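# Tie a tight knot in the rope

## Task

Knot the rope and pull the knot snug, so that it holds on its own once the grippers let go.

## Robot and tools

Robot: two arms, left_arm and right_arm, each with a parallel two-finger gripper, working over a table with a rope on it. A camera stand is fixed behind them. Loose objects may occasionally get a brief push from outside.

Frames. The scene frame has its origin at table-top height, halfway between the arms' nominal bases: +x points out over the table, +z up, and left_arm sits on the +y side (arm names do not match image left/right). Actual bases in scene coordinates: left_arm (+0.029, +0.317, 0) m, quat_wxyz (+1.000, 0, 0, +0.011); right_arm (+0.022, -0.253, 0) m, quat_wxyz (+1.000, 0, 0, -0.019). Every hand pose, target, velocity and wrist-camera pose an arm reports is in that arm's own base frame; fixed cameras and the table use the scene frame. A gripper's fingers point along its +z and open and close along its y. end_effector_position is the point between the pads, roughly 1 cm back from the tips.

execute_actions(actions, cameras). actions is a list of actions; each action is a list of up to 15 rows, one row per 1/30 s step, and a short action repeats its final row to fill 15 steps. A row is always 14 numbers, each from -1 to 1: left_arm dx, dy, dz, rx, ry, rz, opening, then right_arm in the same order. The six pose numbers are an offset, not a pose: measured from that arm's Hand target as it was when the action began, along the arm's own base axes, with rotation about the Hand target's position. Rows do not add up within an action, but each new action or call starts from the updated Hand target, so sending the same offset again moves further. Scale: 1.0 equals 0.6 m or 180 degrees; rx, ry, rz form one rotation vector. A translation longer than 1.0 is shortened along its direction. opening is absolute: +1 fully open (0.094 m), -1 closed. Sending six zeros re-requests the current Hand target. A zero opening is a real command (half open), so repeat the present opening to keep a gripper unchanged. Images come back only for an empty actions list or when cameras names them (["all"], [] or a list of names).

move(target, speed, blend, opening_speed, grip_force, blocking, cameras). target is one 14-number row laid out as above, or a list of up to 15 such rows; every row is an offset from the Hand targets at the start of the call, not from the previous row. Paths are straight, all arms finish together, take at least 0.5 s, and are cut off at 10 s. speed: top path speed in m/s, 0.002 to 2.9, default 0.25 (turning up to twice that in rad/s); one value or one per target. blend: corner rounding in metres, 0 (default) means a full stop at each target. opening_speed: opening change per second on the -1..+1 scale, at least 0.2. grip_force: newtons per pad, 10 to 50 (50 is full, the starting value); it persists, and lower values close slowly. blocking=false returns after about 0.5 s while motion continues. Moves do not avoid obstacles or the other arm. The result adds a move: line with the ending (done, off_target, moving, held, fault) and limits (paced = pose clipped, held = steps withheld).

wait(seconds 0 to 10) lets time pass with commands held. stop() brakes a running move. zoom_image(camera, region [x0, y0, x1, y1] in image pixels, at most 504 by 504) enlarges part of the latest image from cam_high, cam_low, cam_left_wrist or cam_right_wrist (all 896x504). finished_scene(scene) ends the current scene, given by its number; it is final and the goal must hold without the robot.

Results: end_effector_position (m) and end_effector_quat_wxyz per arm, Hand target (base for next offsets), Tool commands, grip_measured (same scale as opening; can read a few mm off), grip_effort_nm (gripper motor effort, negative = closing; not a pad force), Joint positions (last entry = opening in m), Joint velocities, Joint torques, motor temperatures, and for action calls some step-by-step positions. The controller limits each step's orientation change to 40 degrees from the measured one. A gripper can rest a few cm short of its target from friction or weight; send the missing distance as a new offset. Joint ranges (rad): waist -2.618..3.054, shoulder 0..3.142, elbow 0..3.142 (straight 2.901), wrist pitch and yaw -1.571..1.571, wrist roll -2.094..2.094.

Avoid: any piece of rope dropping more than about a finger's width below the table surface, or leaving the table; the grippers, housings or wrist cameras colliding or pressing on each other (including one gripper closing on the other's fingers); fast impacts on the table or fixtures; strain on the wrist-camera cables, which count as the hand; releasing rope that is still moving; paths passing close to an arm's own base; and long pushes or stretched holds that heat motors (warning at 75 °C, the arm folds and stops at 90 °C, collapses at 100 °C). A blocked arm keeps pushing until commanded back past its gripper. Smooth, low-effort, quick motion is preferred.

Each tool is called after "Emit:" as name(argument=value, ...), one argument or row to a line, values as JSON.

## Session

Emit:
execute_actions(
  actions=[],
)

Scene clock: 0.00 s.
left_arm: end_effector_position=(+0.4058, +0.0146, +0.1067) grip_measured=+1.000 grip_effort_nm=n/a end_effector_quat_wxyz=(+0.605, -0.032, +0.795, +0.022) | right_arm: end_effector_position=(+0.4020, -0.0114, +0.1244) grip_measured=+1.000 grip_effort_nm=n/a end_effector_quat_wxyz=(+0.614, +0.058, +0.785, -0.051)
Joint positions: left_arm=[0.001 1.585 0.367 0.947 -0.073 -0.023 0.094] | right_arm=[0.066 1.511 0.373 0.889 0.216 0.045 0.094]
Joint velocities: within noise
Joint torques (N m): no reading
Motor temperatures (°C): left_arm=[30 31 32 30 31 28 32] | right_arm=[30 31 33 32 28 30 29]
Heat: left arm: 32 °C; right arm: 33 °C.
Hand target: left_arm +0.4064, +0.0147, +0.1080; +0.606, -0.032, +0.795, +0.023 | right_arm +0.4035, -0.0115, +0.1294; +0.619, +0.059, +0.781, -0.051
Tool commands: left_gripper/opening=+1.0 right_gripper/opening=+1.0
camera_calibration:
cam_left_wrist: T_world_to_cam=[[0.141787, -0.989132, 0.0389049, -0.0410194], [-0.650725, -0.122751, -0.749326, 0.381721], [0.745958, 0.0809284, -0.661057, -0.111317], [0, 0, 0, 1]] pos_world=[0.337249, 0.0152916, 0.214042]
cam_right_wrist: T_world_to_cam=[[-0.106011, -0.993937, 0.0291778, 0.033872], [-0.651174, 0.0472171, -0.757458, 0.392359], [0.751488, -0.0992989, -0.652232, -0.103467], [0, 0, 0, 1]] pos_world=[0.336839, 0.00486635, 0.228722]

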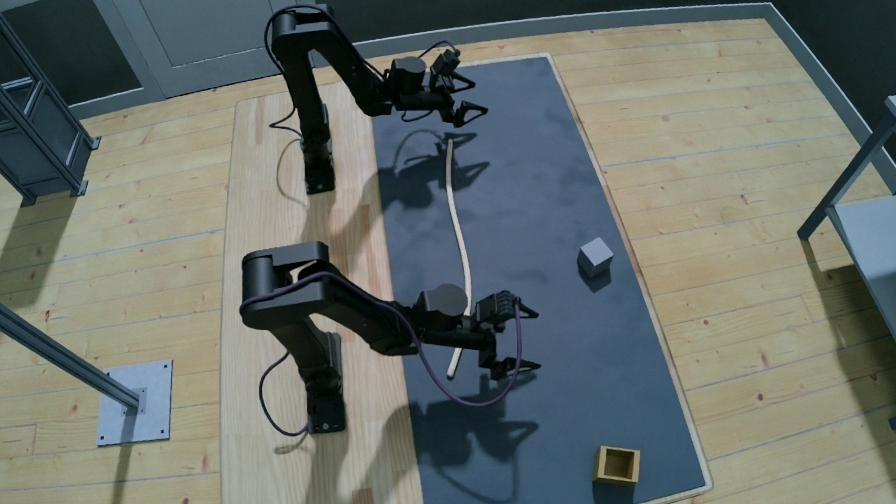

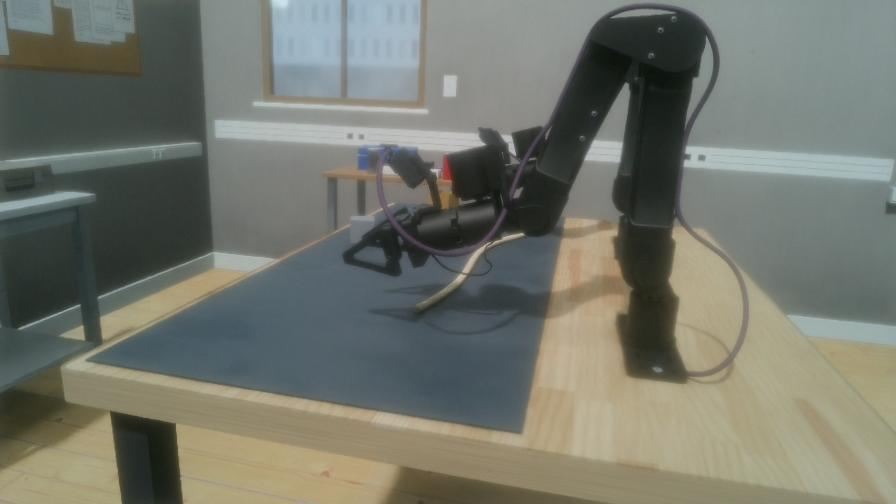

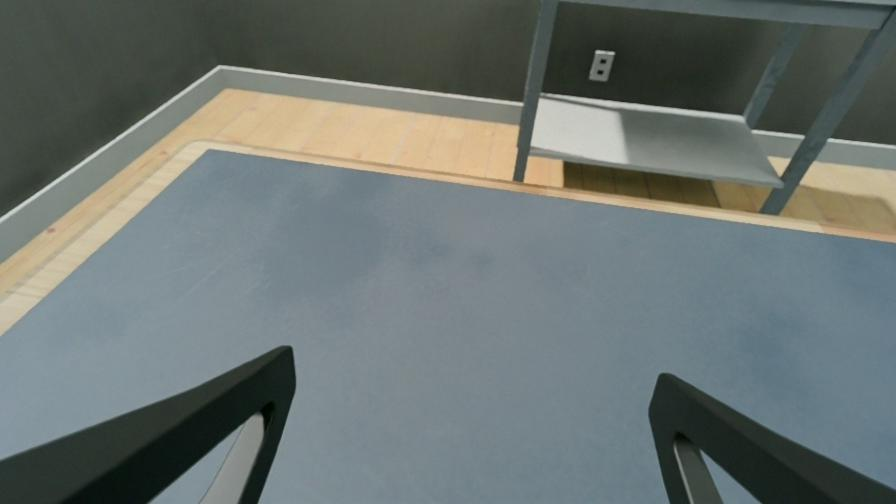

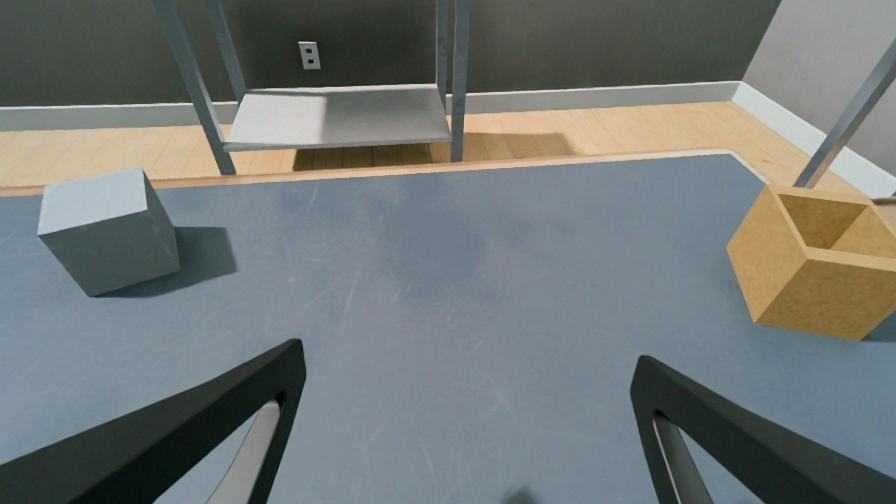

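Emit:
move(
  target=[-0.085,-0.1,0.06,-0.330,0.306,0.400,0,-0.21,0.058,0.02,0.350,0.297,-0.377,0],
  cameras=["all"],
)

Scene clock: 120.73 s.
left_arm: end_effector_position=(+0.3557, -0.0478, +0.1450) grip_measured=+0.001 grip_effort_nm=-0.07 end_effector_quat_wxyz=(-0.005, +0.702, -0.712, +0.011) | right_arm: end_effector_position=(+0.2778, +0.0258, +0.1382) grip_measured=+0.001 grip_effort_nm=-0.06 end_effector_quat_wxyz=(+0.002, +0.701, +0.713, +0.008)
Joint positions: left_arm=[-0.134 1.888 1.751 -1.411 0.006 -1.691 0.047] | right_arm=[0.085 1.584 1.368 -1.341 -0.007 1.638 0.047]
Joint torques (N m): left_arm=[0.42 -6.75 7.17 -0.06 -0.12 -0.11] | right_arm=[-0.35 -5.23 8.08 0.19 0.08 0.11]
Motor temperatures (°C): left_arm=[30 33 34 37 31 28 32] | right_arm=[30 33 36 42 28 30 28]
Heat: left arm: 37 °C; right arm: 42 °C.
Hand target: left_arm +0.3554, -0.0453, +0.1439; +0.000, +0.706, -0.708, +0.000 | right_arm +0.2775, +0.0233, +0.1413; +0.001, +0.706, +0.708, +0.000
Off the commanded pose: left_arm 0.003 m, 1 deg | right_arm 0.004 m, 1 deg.
move: done
camera_calibration:
cam_left_wrist: T_world_to_cam=[[0.998814, 0.0377747, -0.0307296, -0.342746], [0.0474983, -0.894832, 0.44387, -0.0880836], [-0.0107308, -0.444803, -0.895564, 0.234367], [0, 0, 0, 1]] pos_world=[0.349039, 0.0383744, 0.238456]
cam_right_wrist: T_world_to_cam=[[-0.997204, -0.0485637, -0.0567926, 0.292361], [-0.0691823, 0.887262, 0.456049, -0.0309136], [0.0282424, 0.458703, -0.888141, 0.221683], [0, 0, 0, 1]] pos_world=[0.283144, -0.0600603, 0.227588]

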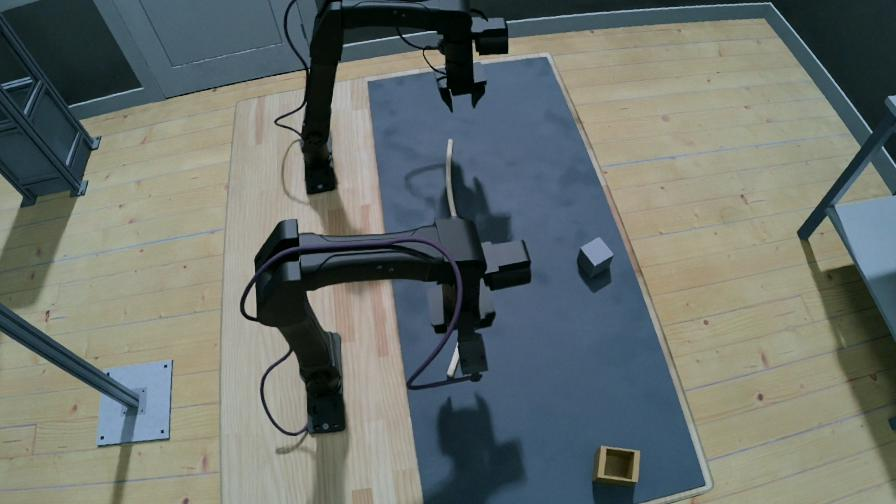

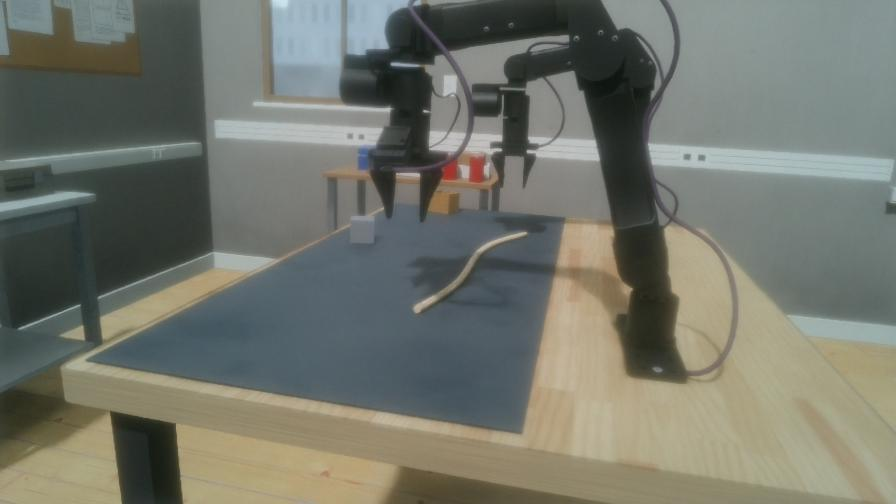

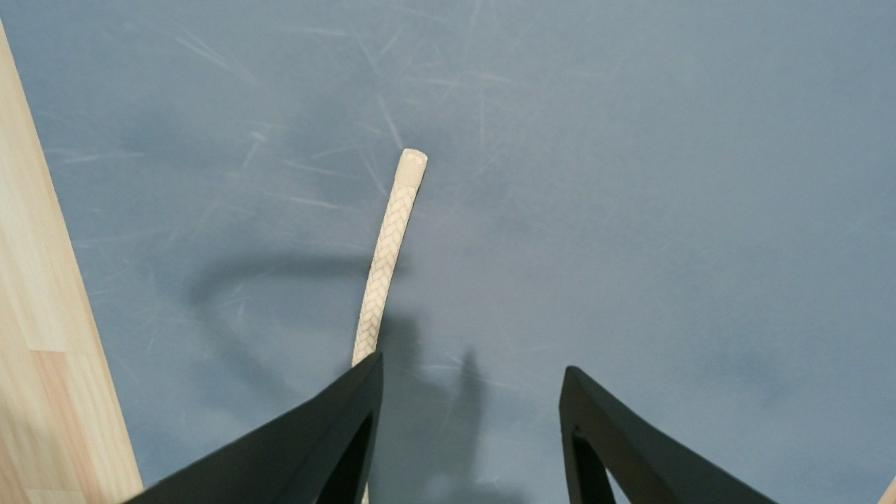

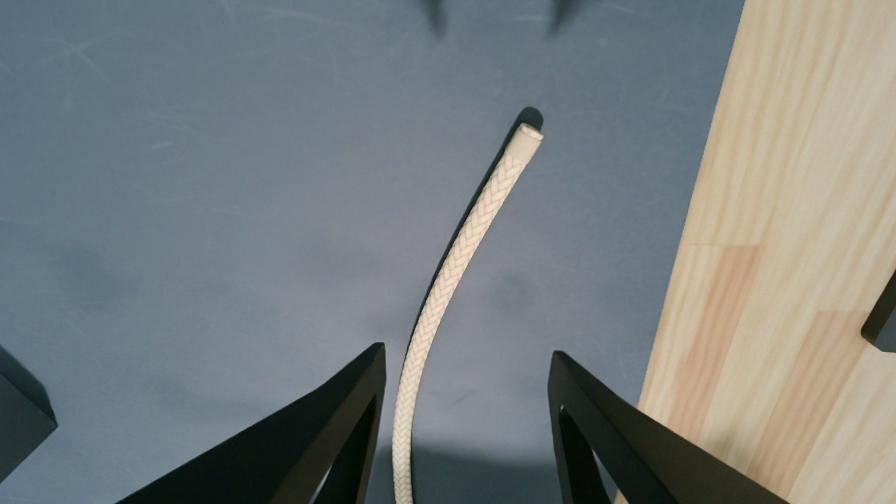

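Emit:
move(
  target=[
    [0,0,0,0,0,0,0,-0.018,-0.007,-0.17,0,0,-0.1,0],
    [0,0,0,0,0,0,0,-0.018,-0.007,-0.205,0,0,-0.1,0],
    [0,0,0,0,0,0,0,-0.018,-0.007,-0.205,0,0,-0.1,-0.95],
  ],
  speed=[0.25,0.08,0.1],
  opening_speed=1.5,
  cameras=["all"],
)

Scene clock: 138.17 s.
left_arm: end_effector_position=(+0.3556, -0.0479, +0.1450) grip_measured=+0.001 grip_effort_nm=-0.07 end_effector_quat_wxyz=(-0.005, +0.702, -0.712, +0.011) | right_arm: end_effector_position=(+0.2696, +0.0225, +0.0221) grip_measured=-0.840 grip_effort_nm=-1.02 end_effector_quat_wxyz=(-0.001, +0.804, +0.594, +0.009)
Joint positions: left_arm=[-0.134 1.888 1.751 -1.411 0.006 -1.691 0.047] | right_arm=[0.072 1.646 0.957 -0.868 -0.012 1.941 0.008]
Joint torques (N m): left_arm=[0.29 -6.84 7.12 -0.06 -0.08 -0.06] | right_arm=[-0.35 -5.59 4.6 0.45 0.12 0.1]
Heat: left arm: 34 °C; right arm: 39 °C.
Hand target: left_arm +0.3554, -0.0453, +0.1439; +0.000, +0.706, -0.708, +0.000 | right_arm +0.2667, +0.0190, +0.0183; +0.001, +0.808, +0.588, +0.000
Off the commanded pose: left_arm 0.003 m, 1 deg | right_arm 0.006 m, 1 deg.
move: done
camera_calibration:
cam_left_wrist: T_world_to_cam=[[0.9988, 0.0377674, -0.031188, -0.342633], [0.0476989, -0.894693, 0.444127, -0.0882194], [-0.0111301, -0.445082, -0.895421, 0.234483], [0, 0, 0, 1]] pos_world=[0.34904, 0.0383754, 0.238456]
cam_right_wrist: T_world_to_cam=[[-0.962884, 0.264716, -0.0527209, 0.261094], [0.211131, 0.860363, 0.463896, -0.0507139], [0.16816, 0.435547, -0.88432, 0.0829976], [0, 0, 0, 1]] pos_world=[0.248153, -0.0616326, 0.110688]

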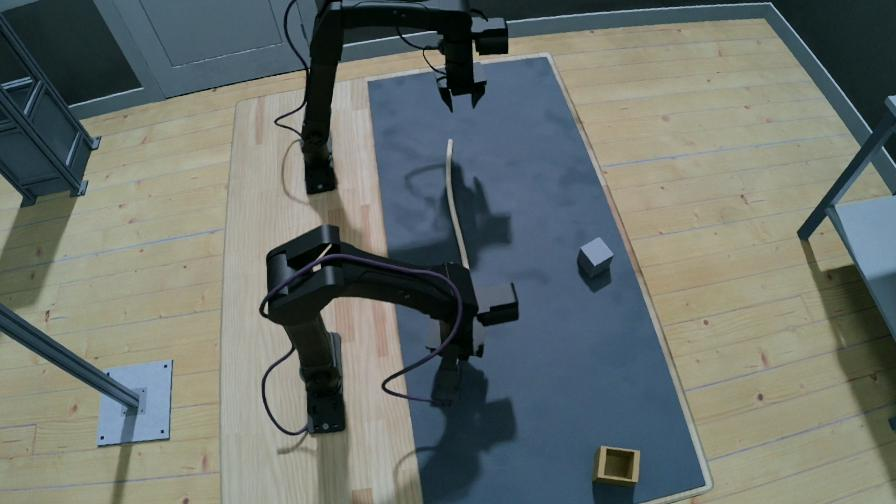

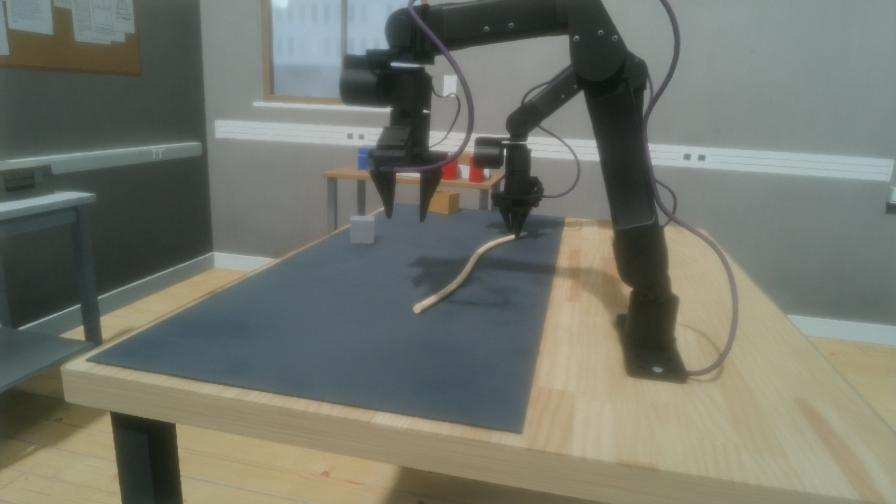

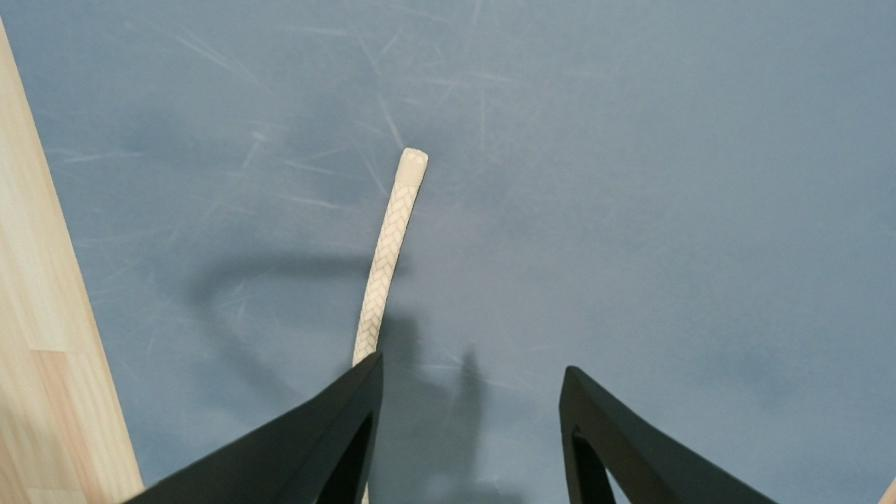

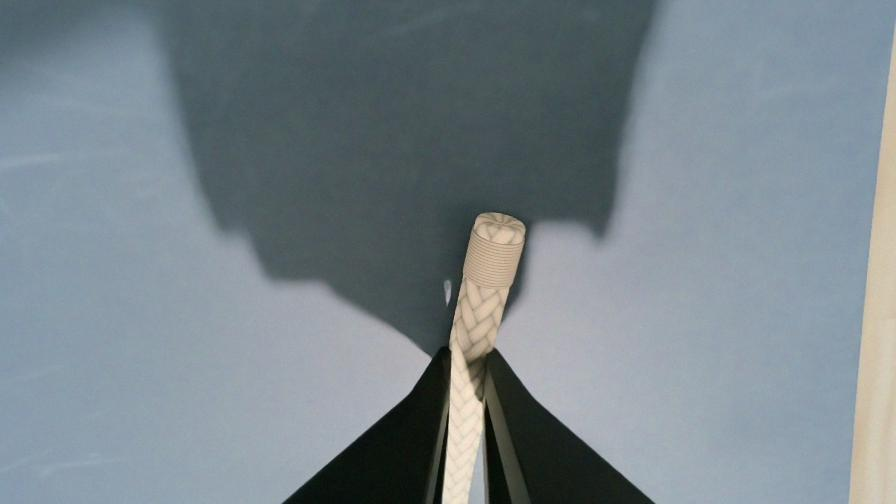

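Emit:
move(
  target=[
    [-0.05,0.1,0.1,0,0,0,0,0.06,0.02,0.07,0,0,0.1,-0.95],
    [-0.1,0.2,0.1,0,0,0,0,0.244,0.217,0.09,0,0,0.5,-0.95],
    [-0.1,0.2,0.1,0,0,0,0,0.29,0.45,0.06,0,0,0.8,-0.95],
    [-0.1,0.2,0.1,0,0,0,0,0.262,0.602,0.005,0,0,0.95,-0.95],
  ],
  blend=[0.03,0.03,0.03,0],
  cameras=["all"],
  speed=0.12,
)

Scene clock: 193.40 s.
left_arm: end_effector_position=(+0.3051, +0.0739, +0.1997) grip_measured=+0.001 grip_effort_nm=-0.07 end_effector_quat_wxyz=(-0.023, +0.705, -0.708, +0.018) | right_arm: end_effector_position=(+0.4363, +0.2697, +0.0608) grip_measured=-0.840 grip_effort_nm=-1.02 end_effector_quat_wxyz=(+0.030, -0.246, +0.969, +0.013)
Joint positions: left_arm=[0.239 1.712 1.753 -1.553 0.008 -1.328 0.047] | right_arm=[0.55 2.668 2.716 -1.554 -0.006 0.052 0.008]
Joint torques (N m): left_arm=[0.4 -8.59 4.29 0.05 -0.08 0.06] | right_arm=[0.14 -13.11 8.01 0.41 0.03 -0.07]
Motor temperatures (°C): left_arm=[30 35 34 32 31 28 32] | right_arm=[30 35 35 37 28 30 30]
Heat: left arm: 35 °C; right arm: 37 °C.
Hand target: left_arm +0.2953, +0.0747, +0.2038; +0.000, +0.706, -0.708, +0.000 | right_arm +0.4370, +0.2706, +0.0567; +0.001, -0.250, +0.968, +0.000 (not the last commanded pose)
Off the commanded pose: left_arm 0.011 m, 3 deg | right_arm 0.118 m, 35 deg.
joint sent to its limit (left arm) — joint 4 (wrist pitch), lower limit.
joint sent to its limit (right arm) — joint 4 (wrist pitch), lower limit.
move: off_target (left_arm, right_arm; path cut at 10 s); path passed 2 of 4 targets
camera_calibration:
cam_left_wrist: T_world_to_cam=[[0.998806, 0.0484139, 0.00646466, -0.303455], [0.0408588, -0.900694, 0.432528, 0.00371055], [0.0267631, -0.431748, -0.901597, 0.325879], [0, 0, 0, 1]] pos_world=[0.29422, 0.158731, 0.294169]
cam_right_wrist: T_world_to_cam=[[0.506827, -0.860599, -0.0499637, 0.0202469], [-0.783134, -0.483883, 0.390587, 0.484191], [-0.360315, -0.158832, -0.919209, 0.374513], [0, 0, 0, 1]] pos_world=[0.503868, 0.311201, 0.156148]

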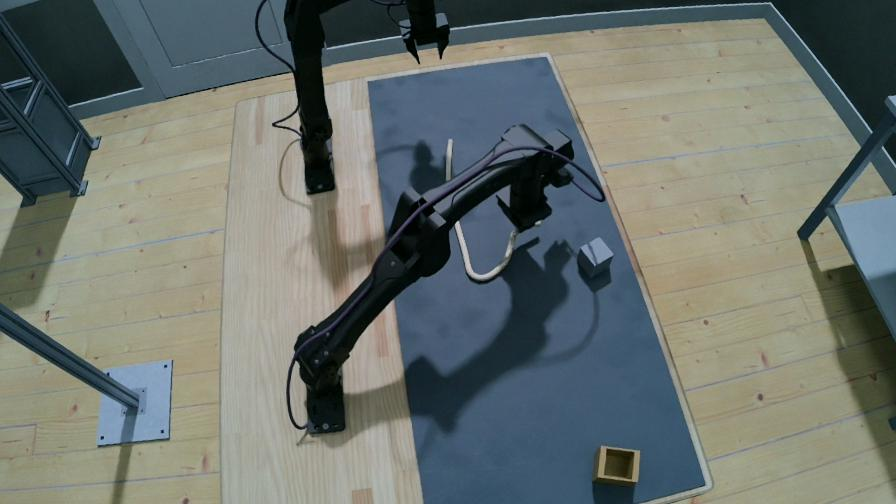

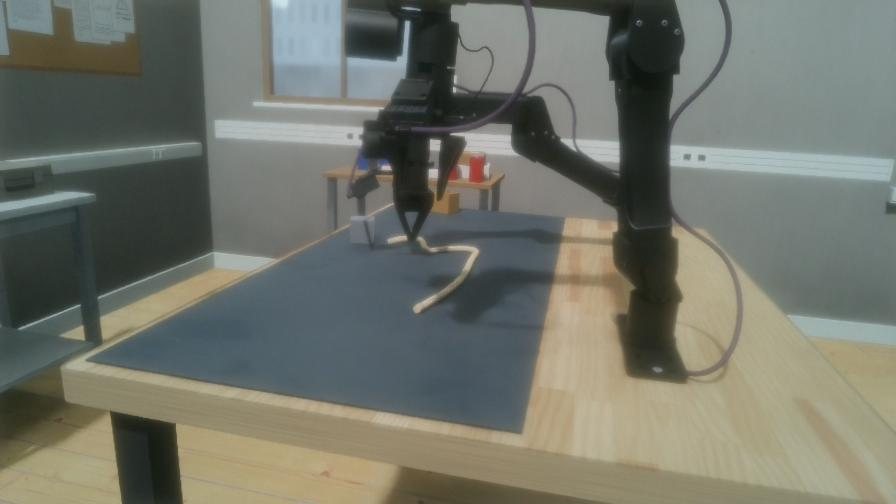

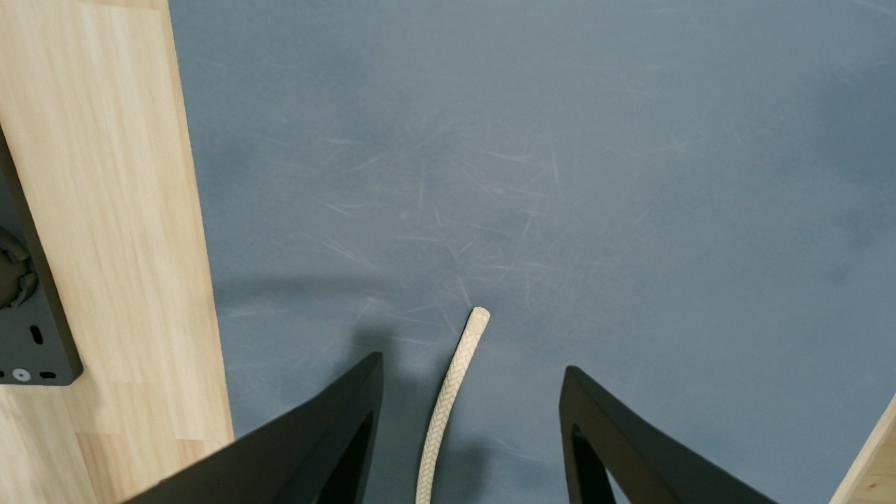

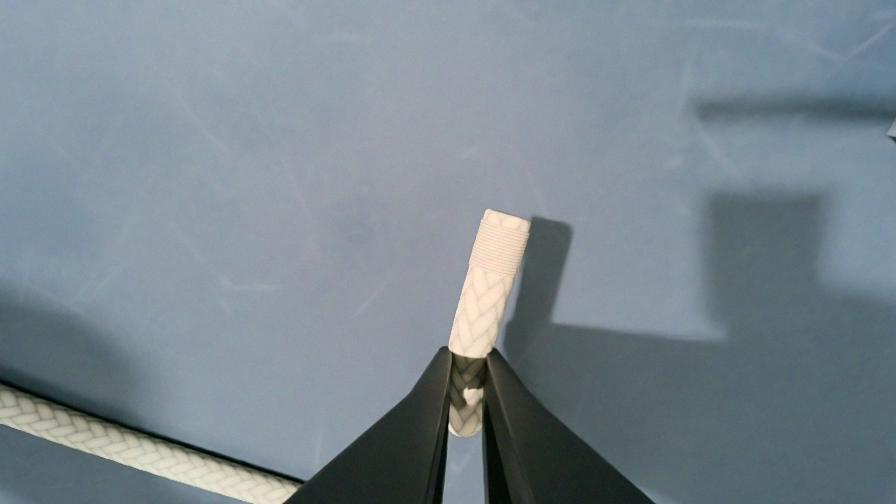

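Emit:
move(
  target=[
    [0,0,0,0,0,0,0,0.01,0.1,0,0,0,0.2,-0.95],
    [0,0,0,0,0,0,0,-0.022,0.182,-0.06,0,0,0.39,-0.95],
  ],
  blend=[0.03,0],
  cameras=["all"],
  speed=0.2,
)

Scene clock: 206.60 s.
left_arm: end_effector_position=(+0.3051, +0.0739, +0.1997) grip_measured=+0.001 grip_effort_nm=-0.07 end_effector_quat_wxyz=(-0.023, +0.705, -0.708, +0.018) | right_arm: end_effector_position=(+0.4222, +0.3643, +0.0312) grip_measured=-0.840 grip_effort_nm=-1.02 end_effector_quat_wxyz=(-0.091, +0.752, -0.652, +0.024)
Joint positions: left_arm=[0.239 1.712 1.753 -1.553 0.008 -1.328 0.047] | right_arm=[0.717 2.801 2.845 -1.426 0.023 -0.997 0.008]
Joint torques (N m): left_arm=[0.34 -8.34 4.4 0.07 -0.11 0.05] | right_arm=[0.94 -12.82 7.91 1.11 -0.22 -0.07]
Heat: left arm: 36 °C; right arm: 37 °C.
Hand target: left_arm +0.2953, +0.0747, +0.2038; +0.000, +0.706, -0.708, +0.000 | right_arm +0.4238, +0.3799, +0.0207; +0.000, +0.761, -0.648, -0.001
Off the commanded pose: left_arm 0.011 m, 3 deg | right_arm 0.019 m, 11 deg.
elbow stopped short (right arm): the move would have taken joint 3 (elbow) straighter than the controller allows.
joint sent to its limit (left arm) — joint 4 (wrist pitch), lower limit. The joint targets are off in orientation, not in position.
move: off_target (left_arm, right_arm)
camera_calibration:
cam_left_wrist: T_world_to_cam=[[0.998806, 0.0484139, 0.00646466, -0.303455], [0.0408588, -0.900694, 0.432528, 0.00371055], [0.0267631, -0.431748, -0.901597, 0.325879], [0, 0, 0, 1]] pos_world=[0.29422, 0.158731, 0.294169]
cam_right_wrist: T_world_to_cam=[[0.977457, 0.166939, 0.129268, -0.471334], [0.107443, -0.920329, 0.376099, 0.313979], [0.181754, -0.353731, -0.917518, 0.199356], [0, 0, 0, 1]] pos_world=[0.39074, 0.438166, 0.125754]

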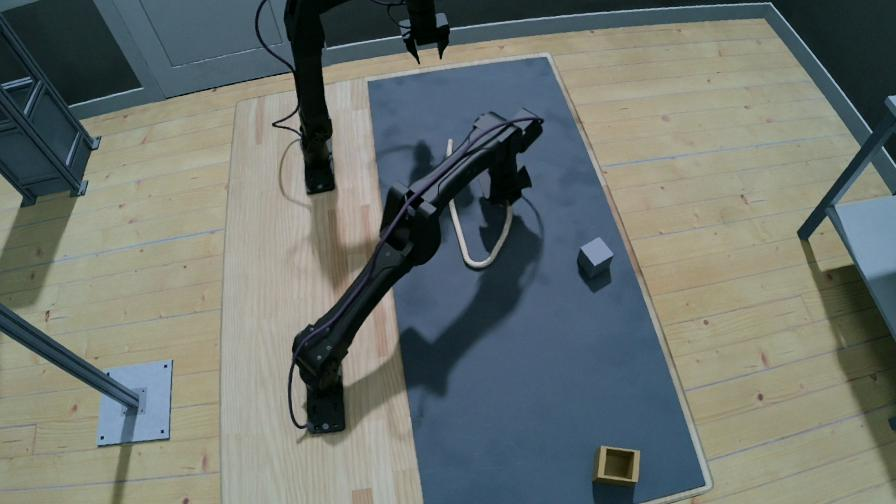

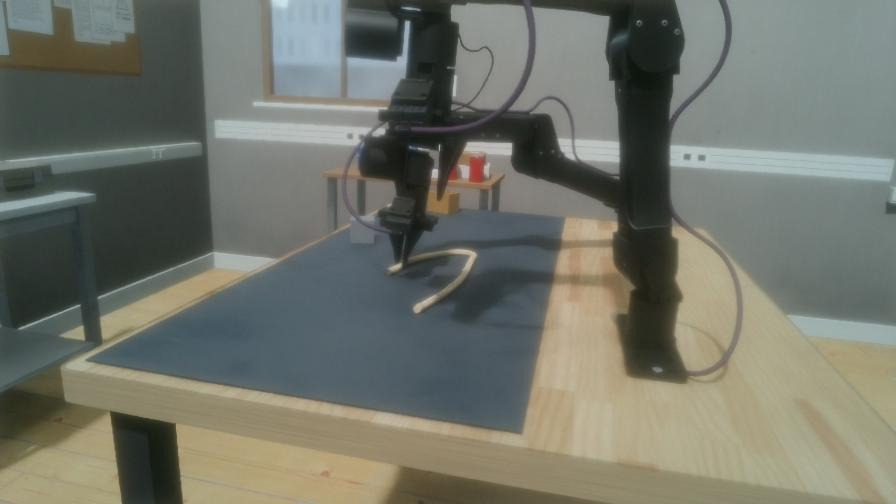

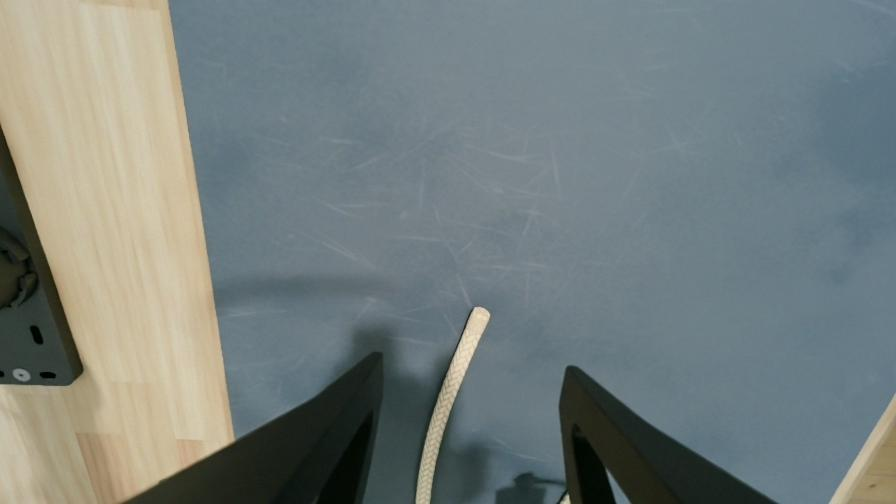

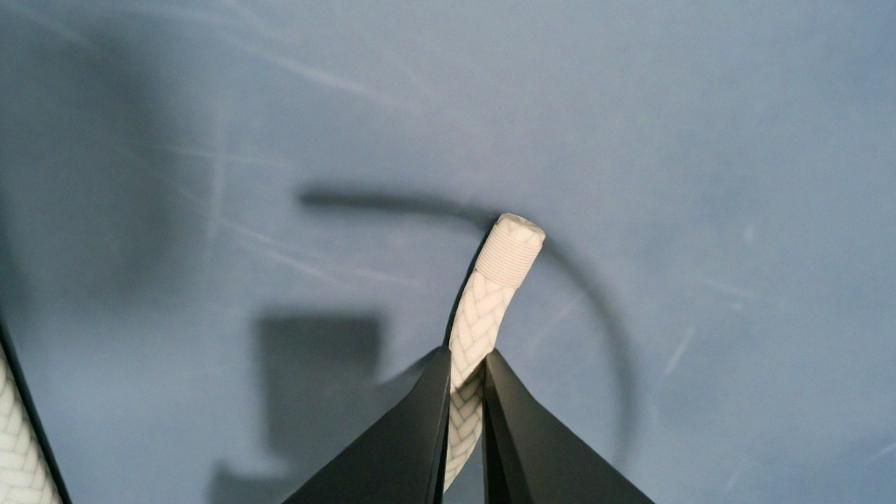

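Emit:
move(
  target=[
    [0,0,0,0,0,0,0,0,0,-0.01,0,0,0,-0.95],
    [0,0,0,0,0,0,0,0,0,-0.01,0,0,0,-0.4],
    [0,0,0,0,0,0,0,-0.01,0,0.15,0,0,0,-0.4],
    [0,0,0,0,0,0,0,-0.257,-0.244,0.165,0.345,-0.164,-0.340,-0.97],
  ],
  blend=[0,0,0.03,0],
  cameras=["all"],
)

Scene clock: 229.83 s.
left_arm: end_effector_position=(+0.3051, +0.0739, +0.1997) grip_measured=+0.001 grip_effort_nm=-0.07 end_effector_quat_wxyz=(-0.023, +0.705, -0.708, +0.018) | right_arm: end_effector_position=(+0.2694, +0.2341, +0.1147) grip_measured=-0.969 grip_effort_nm=-0.06 end_effector_quat_wxyz=(+0.510, -0.226, +0.819, +0.136)
Joint positions: left_arm=[0.239 1.712 1.753 -1.553 0.008 -1.328 0.047] | right_arm=[0.859 1.211 0.389 0.341 0.293 0.141 0.001]
Joint torques (N m): left_arm=[0.4 -8.46 4.44 0.03 -0.12 0.07] | right_arm=[0.35 -4.14 5.49 2.2 0.22 0.07]
Motor temperatures (°C): left_arm=[30 37 34 32 31 28 32] | right_arm=[30 40 35 38 28 30 30]
Heat: left arm: 37 °C; right arm: 40 °C.
Hand target: left_arm +0.2953, +0.0747, +0.2038; +0.000, +0.706, -0.708, +0.000 | right_arm +0.2696, +0.2334, +0.1198; +0.520, -0.218, +0.814, +0.139
Off the commanded pose: left_arm 0.011 m, 3 deg | right_arm 0.005 m, 2 deg.
elbow stopped short (right arm): the move would have taken joint 3 (elbow) straighter than the controller allows.
joint sent to its limit (left arm) — joint 4 (wrist pitch), lower limit. The joint targets are off in orientation, not in position.
move: off_target (left_arm); target 2's new opening was sent with right_arm's hand 0.022 m and 11 deg from that target
camera_calibration:
cam_left_wrist: T_world_to_cam=[[0.998806, 0.0484139, 0.00646466, -0.303455], [0.0408588, -0.900694, 0.432528, 0.00371055], [0.0267631, -0.431748, -0.901597, 0.325879], [0, 0, 0, 1]] pos_world=[0.29422, 0.158731, 0.294169]
cam_right_wrist: T_world_to_cam=[[0.553655, -0.832578, 0.016737, 0.0500509], [-0.660656, -0.451387, -0.599819, 0.38826], [0.506951, 0.321036, -0.799961, -0.00139492], [0, 0, 0, 1]] pos_world=[0.229502, 0.217375, 0.230932]

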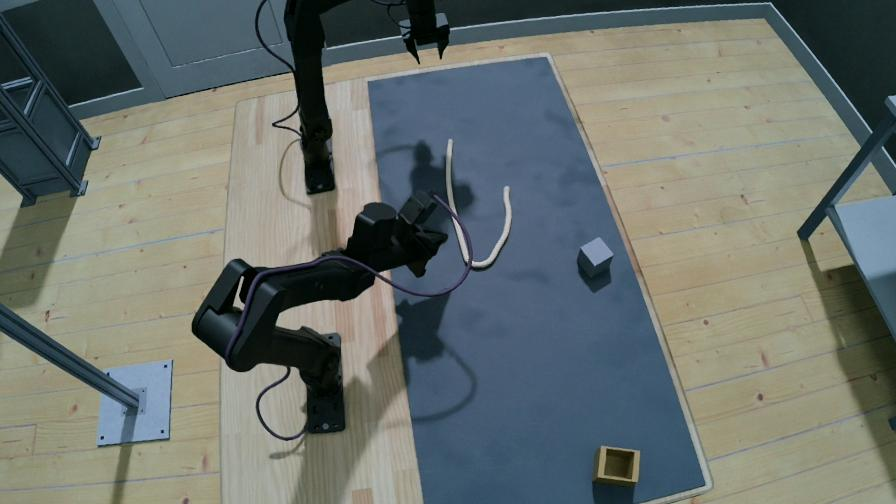

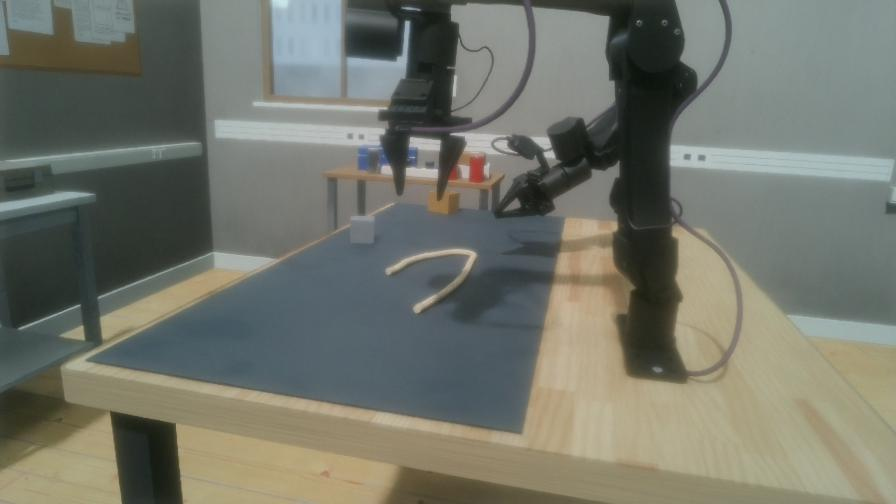

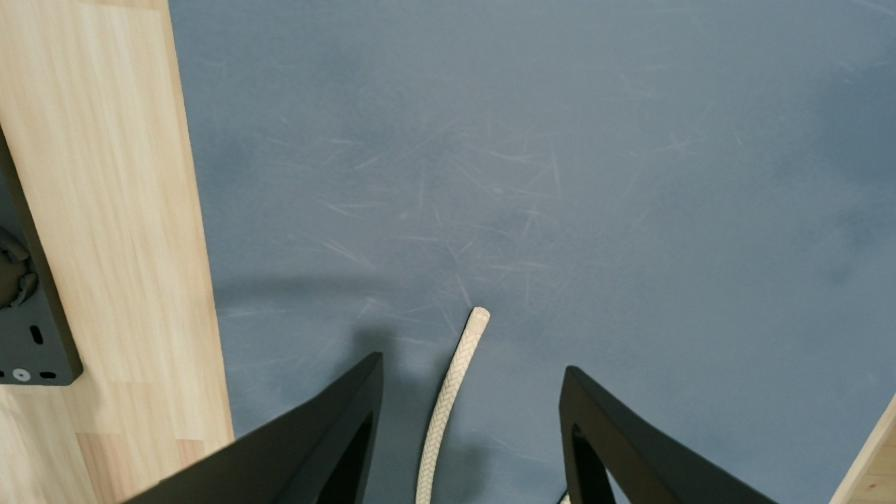

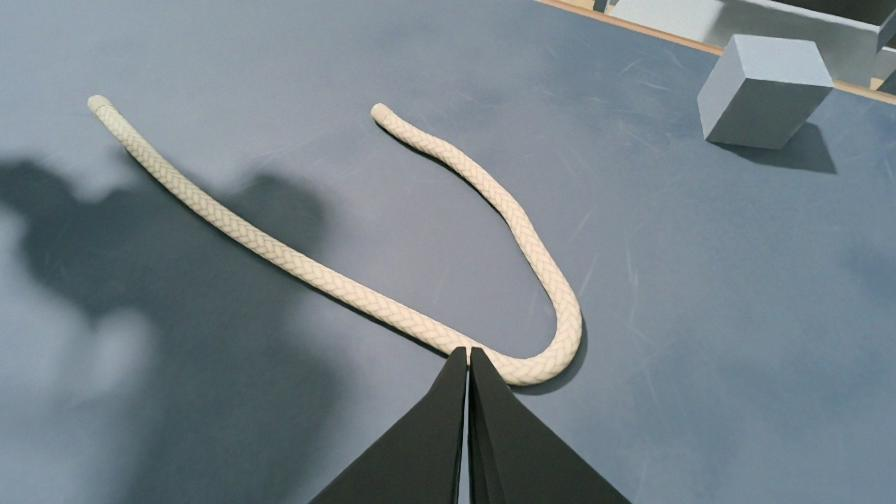

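Emit:
move(
  target=[
    [0.268,-0.462,-0.17,0,0,-0.09,0,0,0,0,0,0,0,-0.97],
  ],
  cameras=["all"],
)

Scene clock: 250.83 s.
left_arm: end_effector_position=(+0.4567, -0.2075, +0.1063) grip_measured=+0.001 grip_effort_nm=-0.07 end_effector_quat_wxyz=(+0.024, -0.594, +0.803, -0.053) | right_arm: end_effector_position=(+0.2694, +0.2341, +0.1147) grip_measured=-0.969 grip_effort_nm=-0.06 end_effector_quat_wxyz=(+0.510, -0.226, +0.819, +0.136)
Joint positions: left_arm=[-0.425 2.519 2.612 -1.548 0.01 -1.699 0.047] | right_arm=[0.859 1.211 0.389 0.341 0.293 0.141 0.001]
Joint torques (N m): left_arm=[0.42 -10.84 6.91 0.07 -0.12 -0.05] | right_arm=[0.42 -4.12 5.53 2.19 0.22 0.06]
Heat: left arm: 38 °C; right arm: 42 °C.
Hand target: left_arm +0.4562, -0.2026, +0.1019; +0.000, -0.600, +0.800, +0.000 | right_arm +0.2696, +0.2334, +0.1198; +0.520, -0.218, +0.814, +0.139
Off the commanded pose: left_arm 0.007 m, 7 deg | right_arm 0.005 m, 2 deg.
joint sent to its limit (left arm) — joint 4 (wrist pitch), lower limit. The joint targets are off in orientation, not in position.
move: off_target (left_arm)
camera_calibration:
cam_left_wrist: T_world_to_cam=[[0.968411, -0.242077, 0.0598277, -0.492695], [-0.2418, -0.852985, 0.462547, -0.0797312], [-0.0609402, -0.462402, -0.884574, 0.147966], [0, 0, 0, 1]] pos_world=[0.466869, -0.11886, 0.197243]
cam_right_wrist: T_world_to_cam=[[0.553655, -0.832578, 0.016737, 0.0500509], [-0.660656, -0.451387, -0.599819, 0.38826], [0.506951, 0.321036, -0.799961, -0.00139492], [0, 0, 0, 1]] pos_world=[0.229502, 0.217375, 0.230932]

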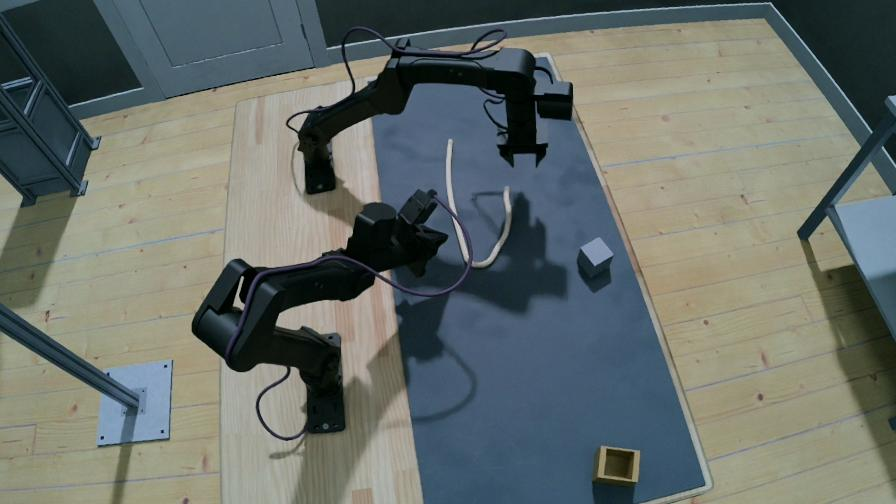

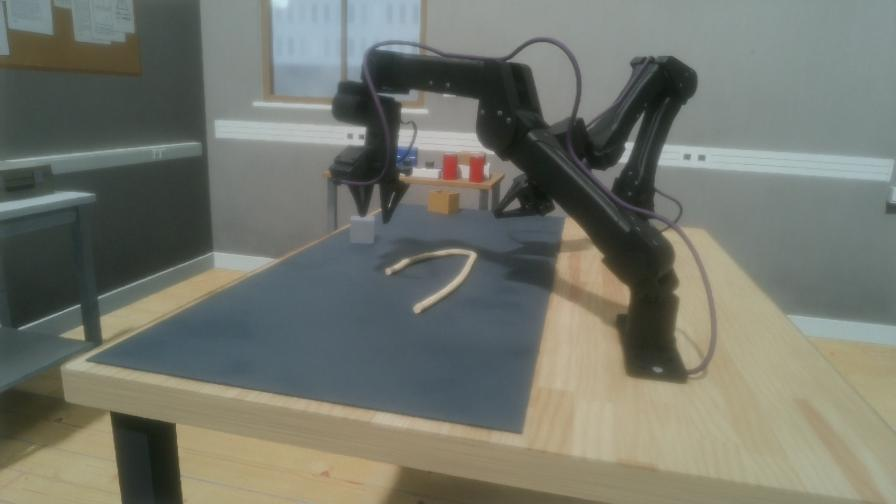

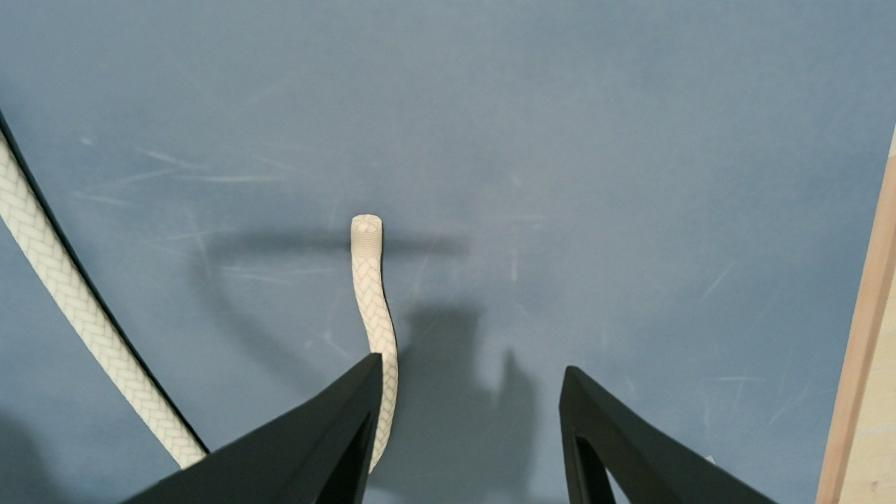

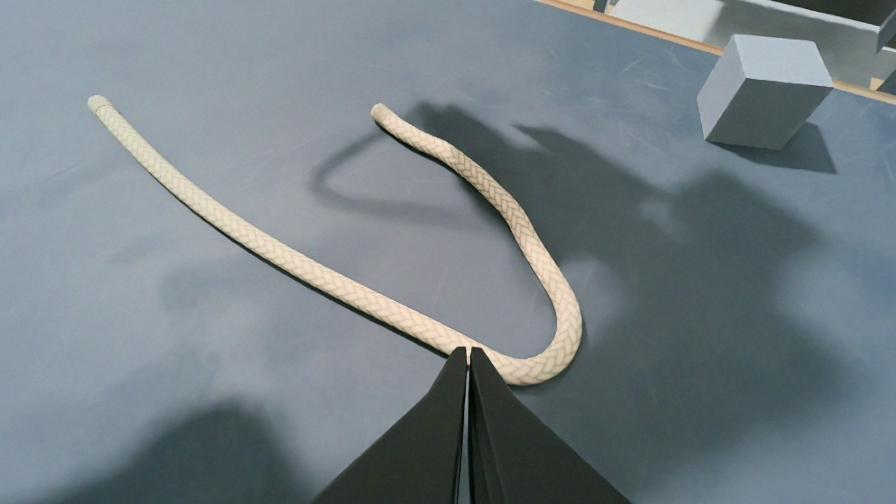

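Emit:
move(
  target=[
    [-0.07,-0.036,-0.09,0,0,0,0,0,0,0,0,0,0,-0.97],
    [-0.07,-0.036,-0.138,0,0,0,0,0,0,0,0,0,0,-0.97],
    [-0.07,-0.036,-0.138,0,0,0,-0.95,0,0,0,0,0,0,-0.97],
  ],
  speed=[0.2,0.08,0.1],
  opening_speed=1.5,
  cameras=["cam_left_wrist","cam_low"],
)

Scene clock: 275.80 s.
left_arm: end_effector_position=(+0.4157, -0.2297, +0.0129) grip_measured=-0.824 grip_effort_nm=-1.01 end_effector_quat_wxyz=(-0.005, -0.595, +0.803, -0.004) | right_arm: end_effector_position=(+0.2694, +0.2341, +0.1147) grip_measured=-0.969 grip_effort_nm=-0.06 end_effector_quat_wxyz=(+0.510, -0.226, +0.819, +0.136)
Joint positions: left_arm=[-0.502 2.45 2.116 -1.235 0.012 -1.778 0.008] | right_arm=[0.859 1.211 0.389 0.341 0.293 0.141 0.001]
Joint torques (N m): left_arm=[0.38 -13.91 4.59 0.07 -0.15 -0.08] | right_arm=[0.31 -4.23 5.53 2.2 0.21 0.05]
Motor temperatures (°C): left_arm=[30 39 36 31 31 28 32] | right_arm=[30 35 35 44 28 30 29]
Heat: left arm: 39 °C; right arm: 44 °C.
Hand target: left_arm +0.4142, -0.2241, +0.0191; +0.000, -0.600, +0.800, +0.000 | right_arm +0.2696, +0.2334, +0.1198; +0.520, -0.218, +0.814, +0.139
Off the commanded pose: left_arm 0.008 m, 1 deg | right_arm 0.005 m, 2 deg.
move: done
camera_calibration:
cam_left_wrist: T_world_to_cam=[[0.969008, -0.241225, -0.0532418, -0.451367], [-0.193002, -0.873806, 0.446333, -0.0902024], [-0.15419, -0.422224, -0.893282, 0.100664], [0, 0, 0, 1]] pos_world=[0.43549, -0.145198, 0.10615]
Images, in order (width x height): cam_low 896x504, cam_left_wrist 896x504.

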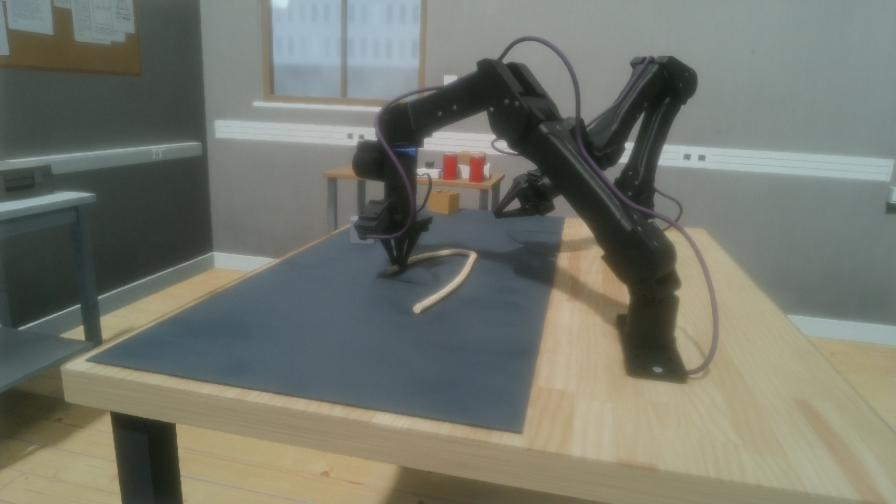

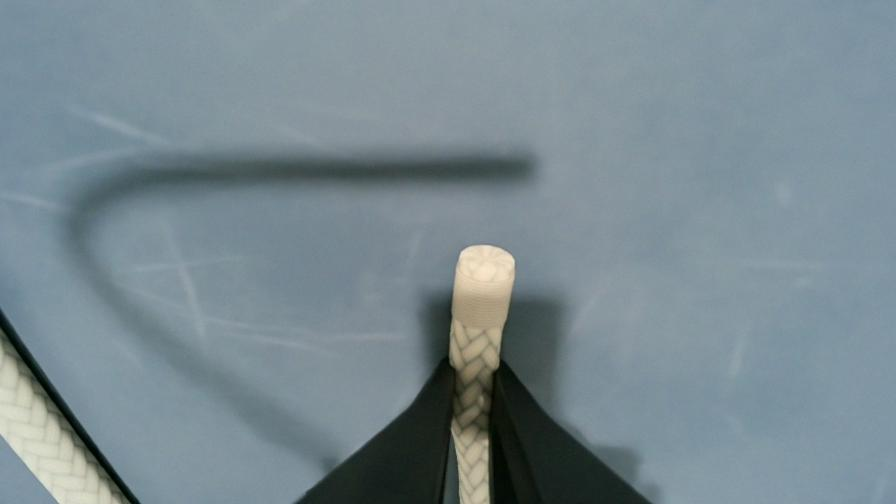

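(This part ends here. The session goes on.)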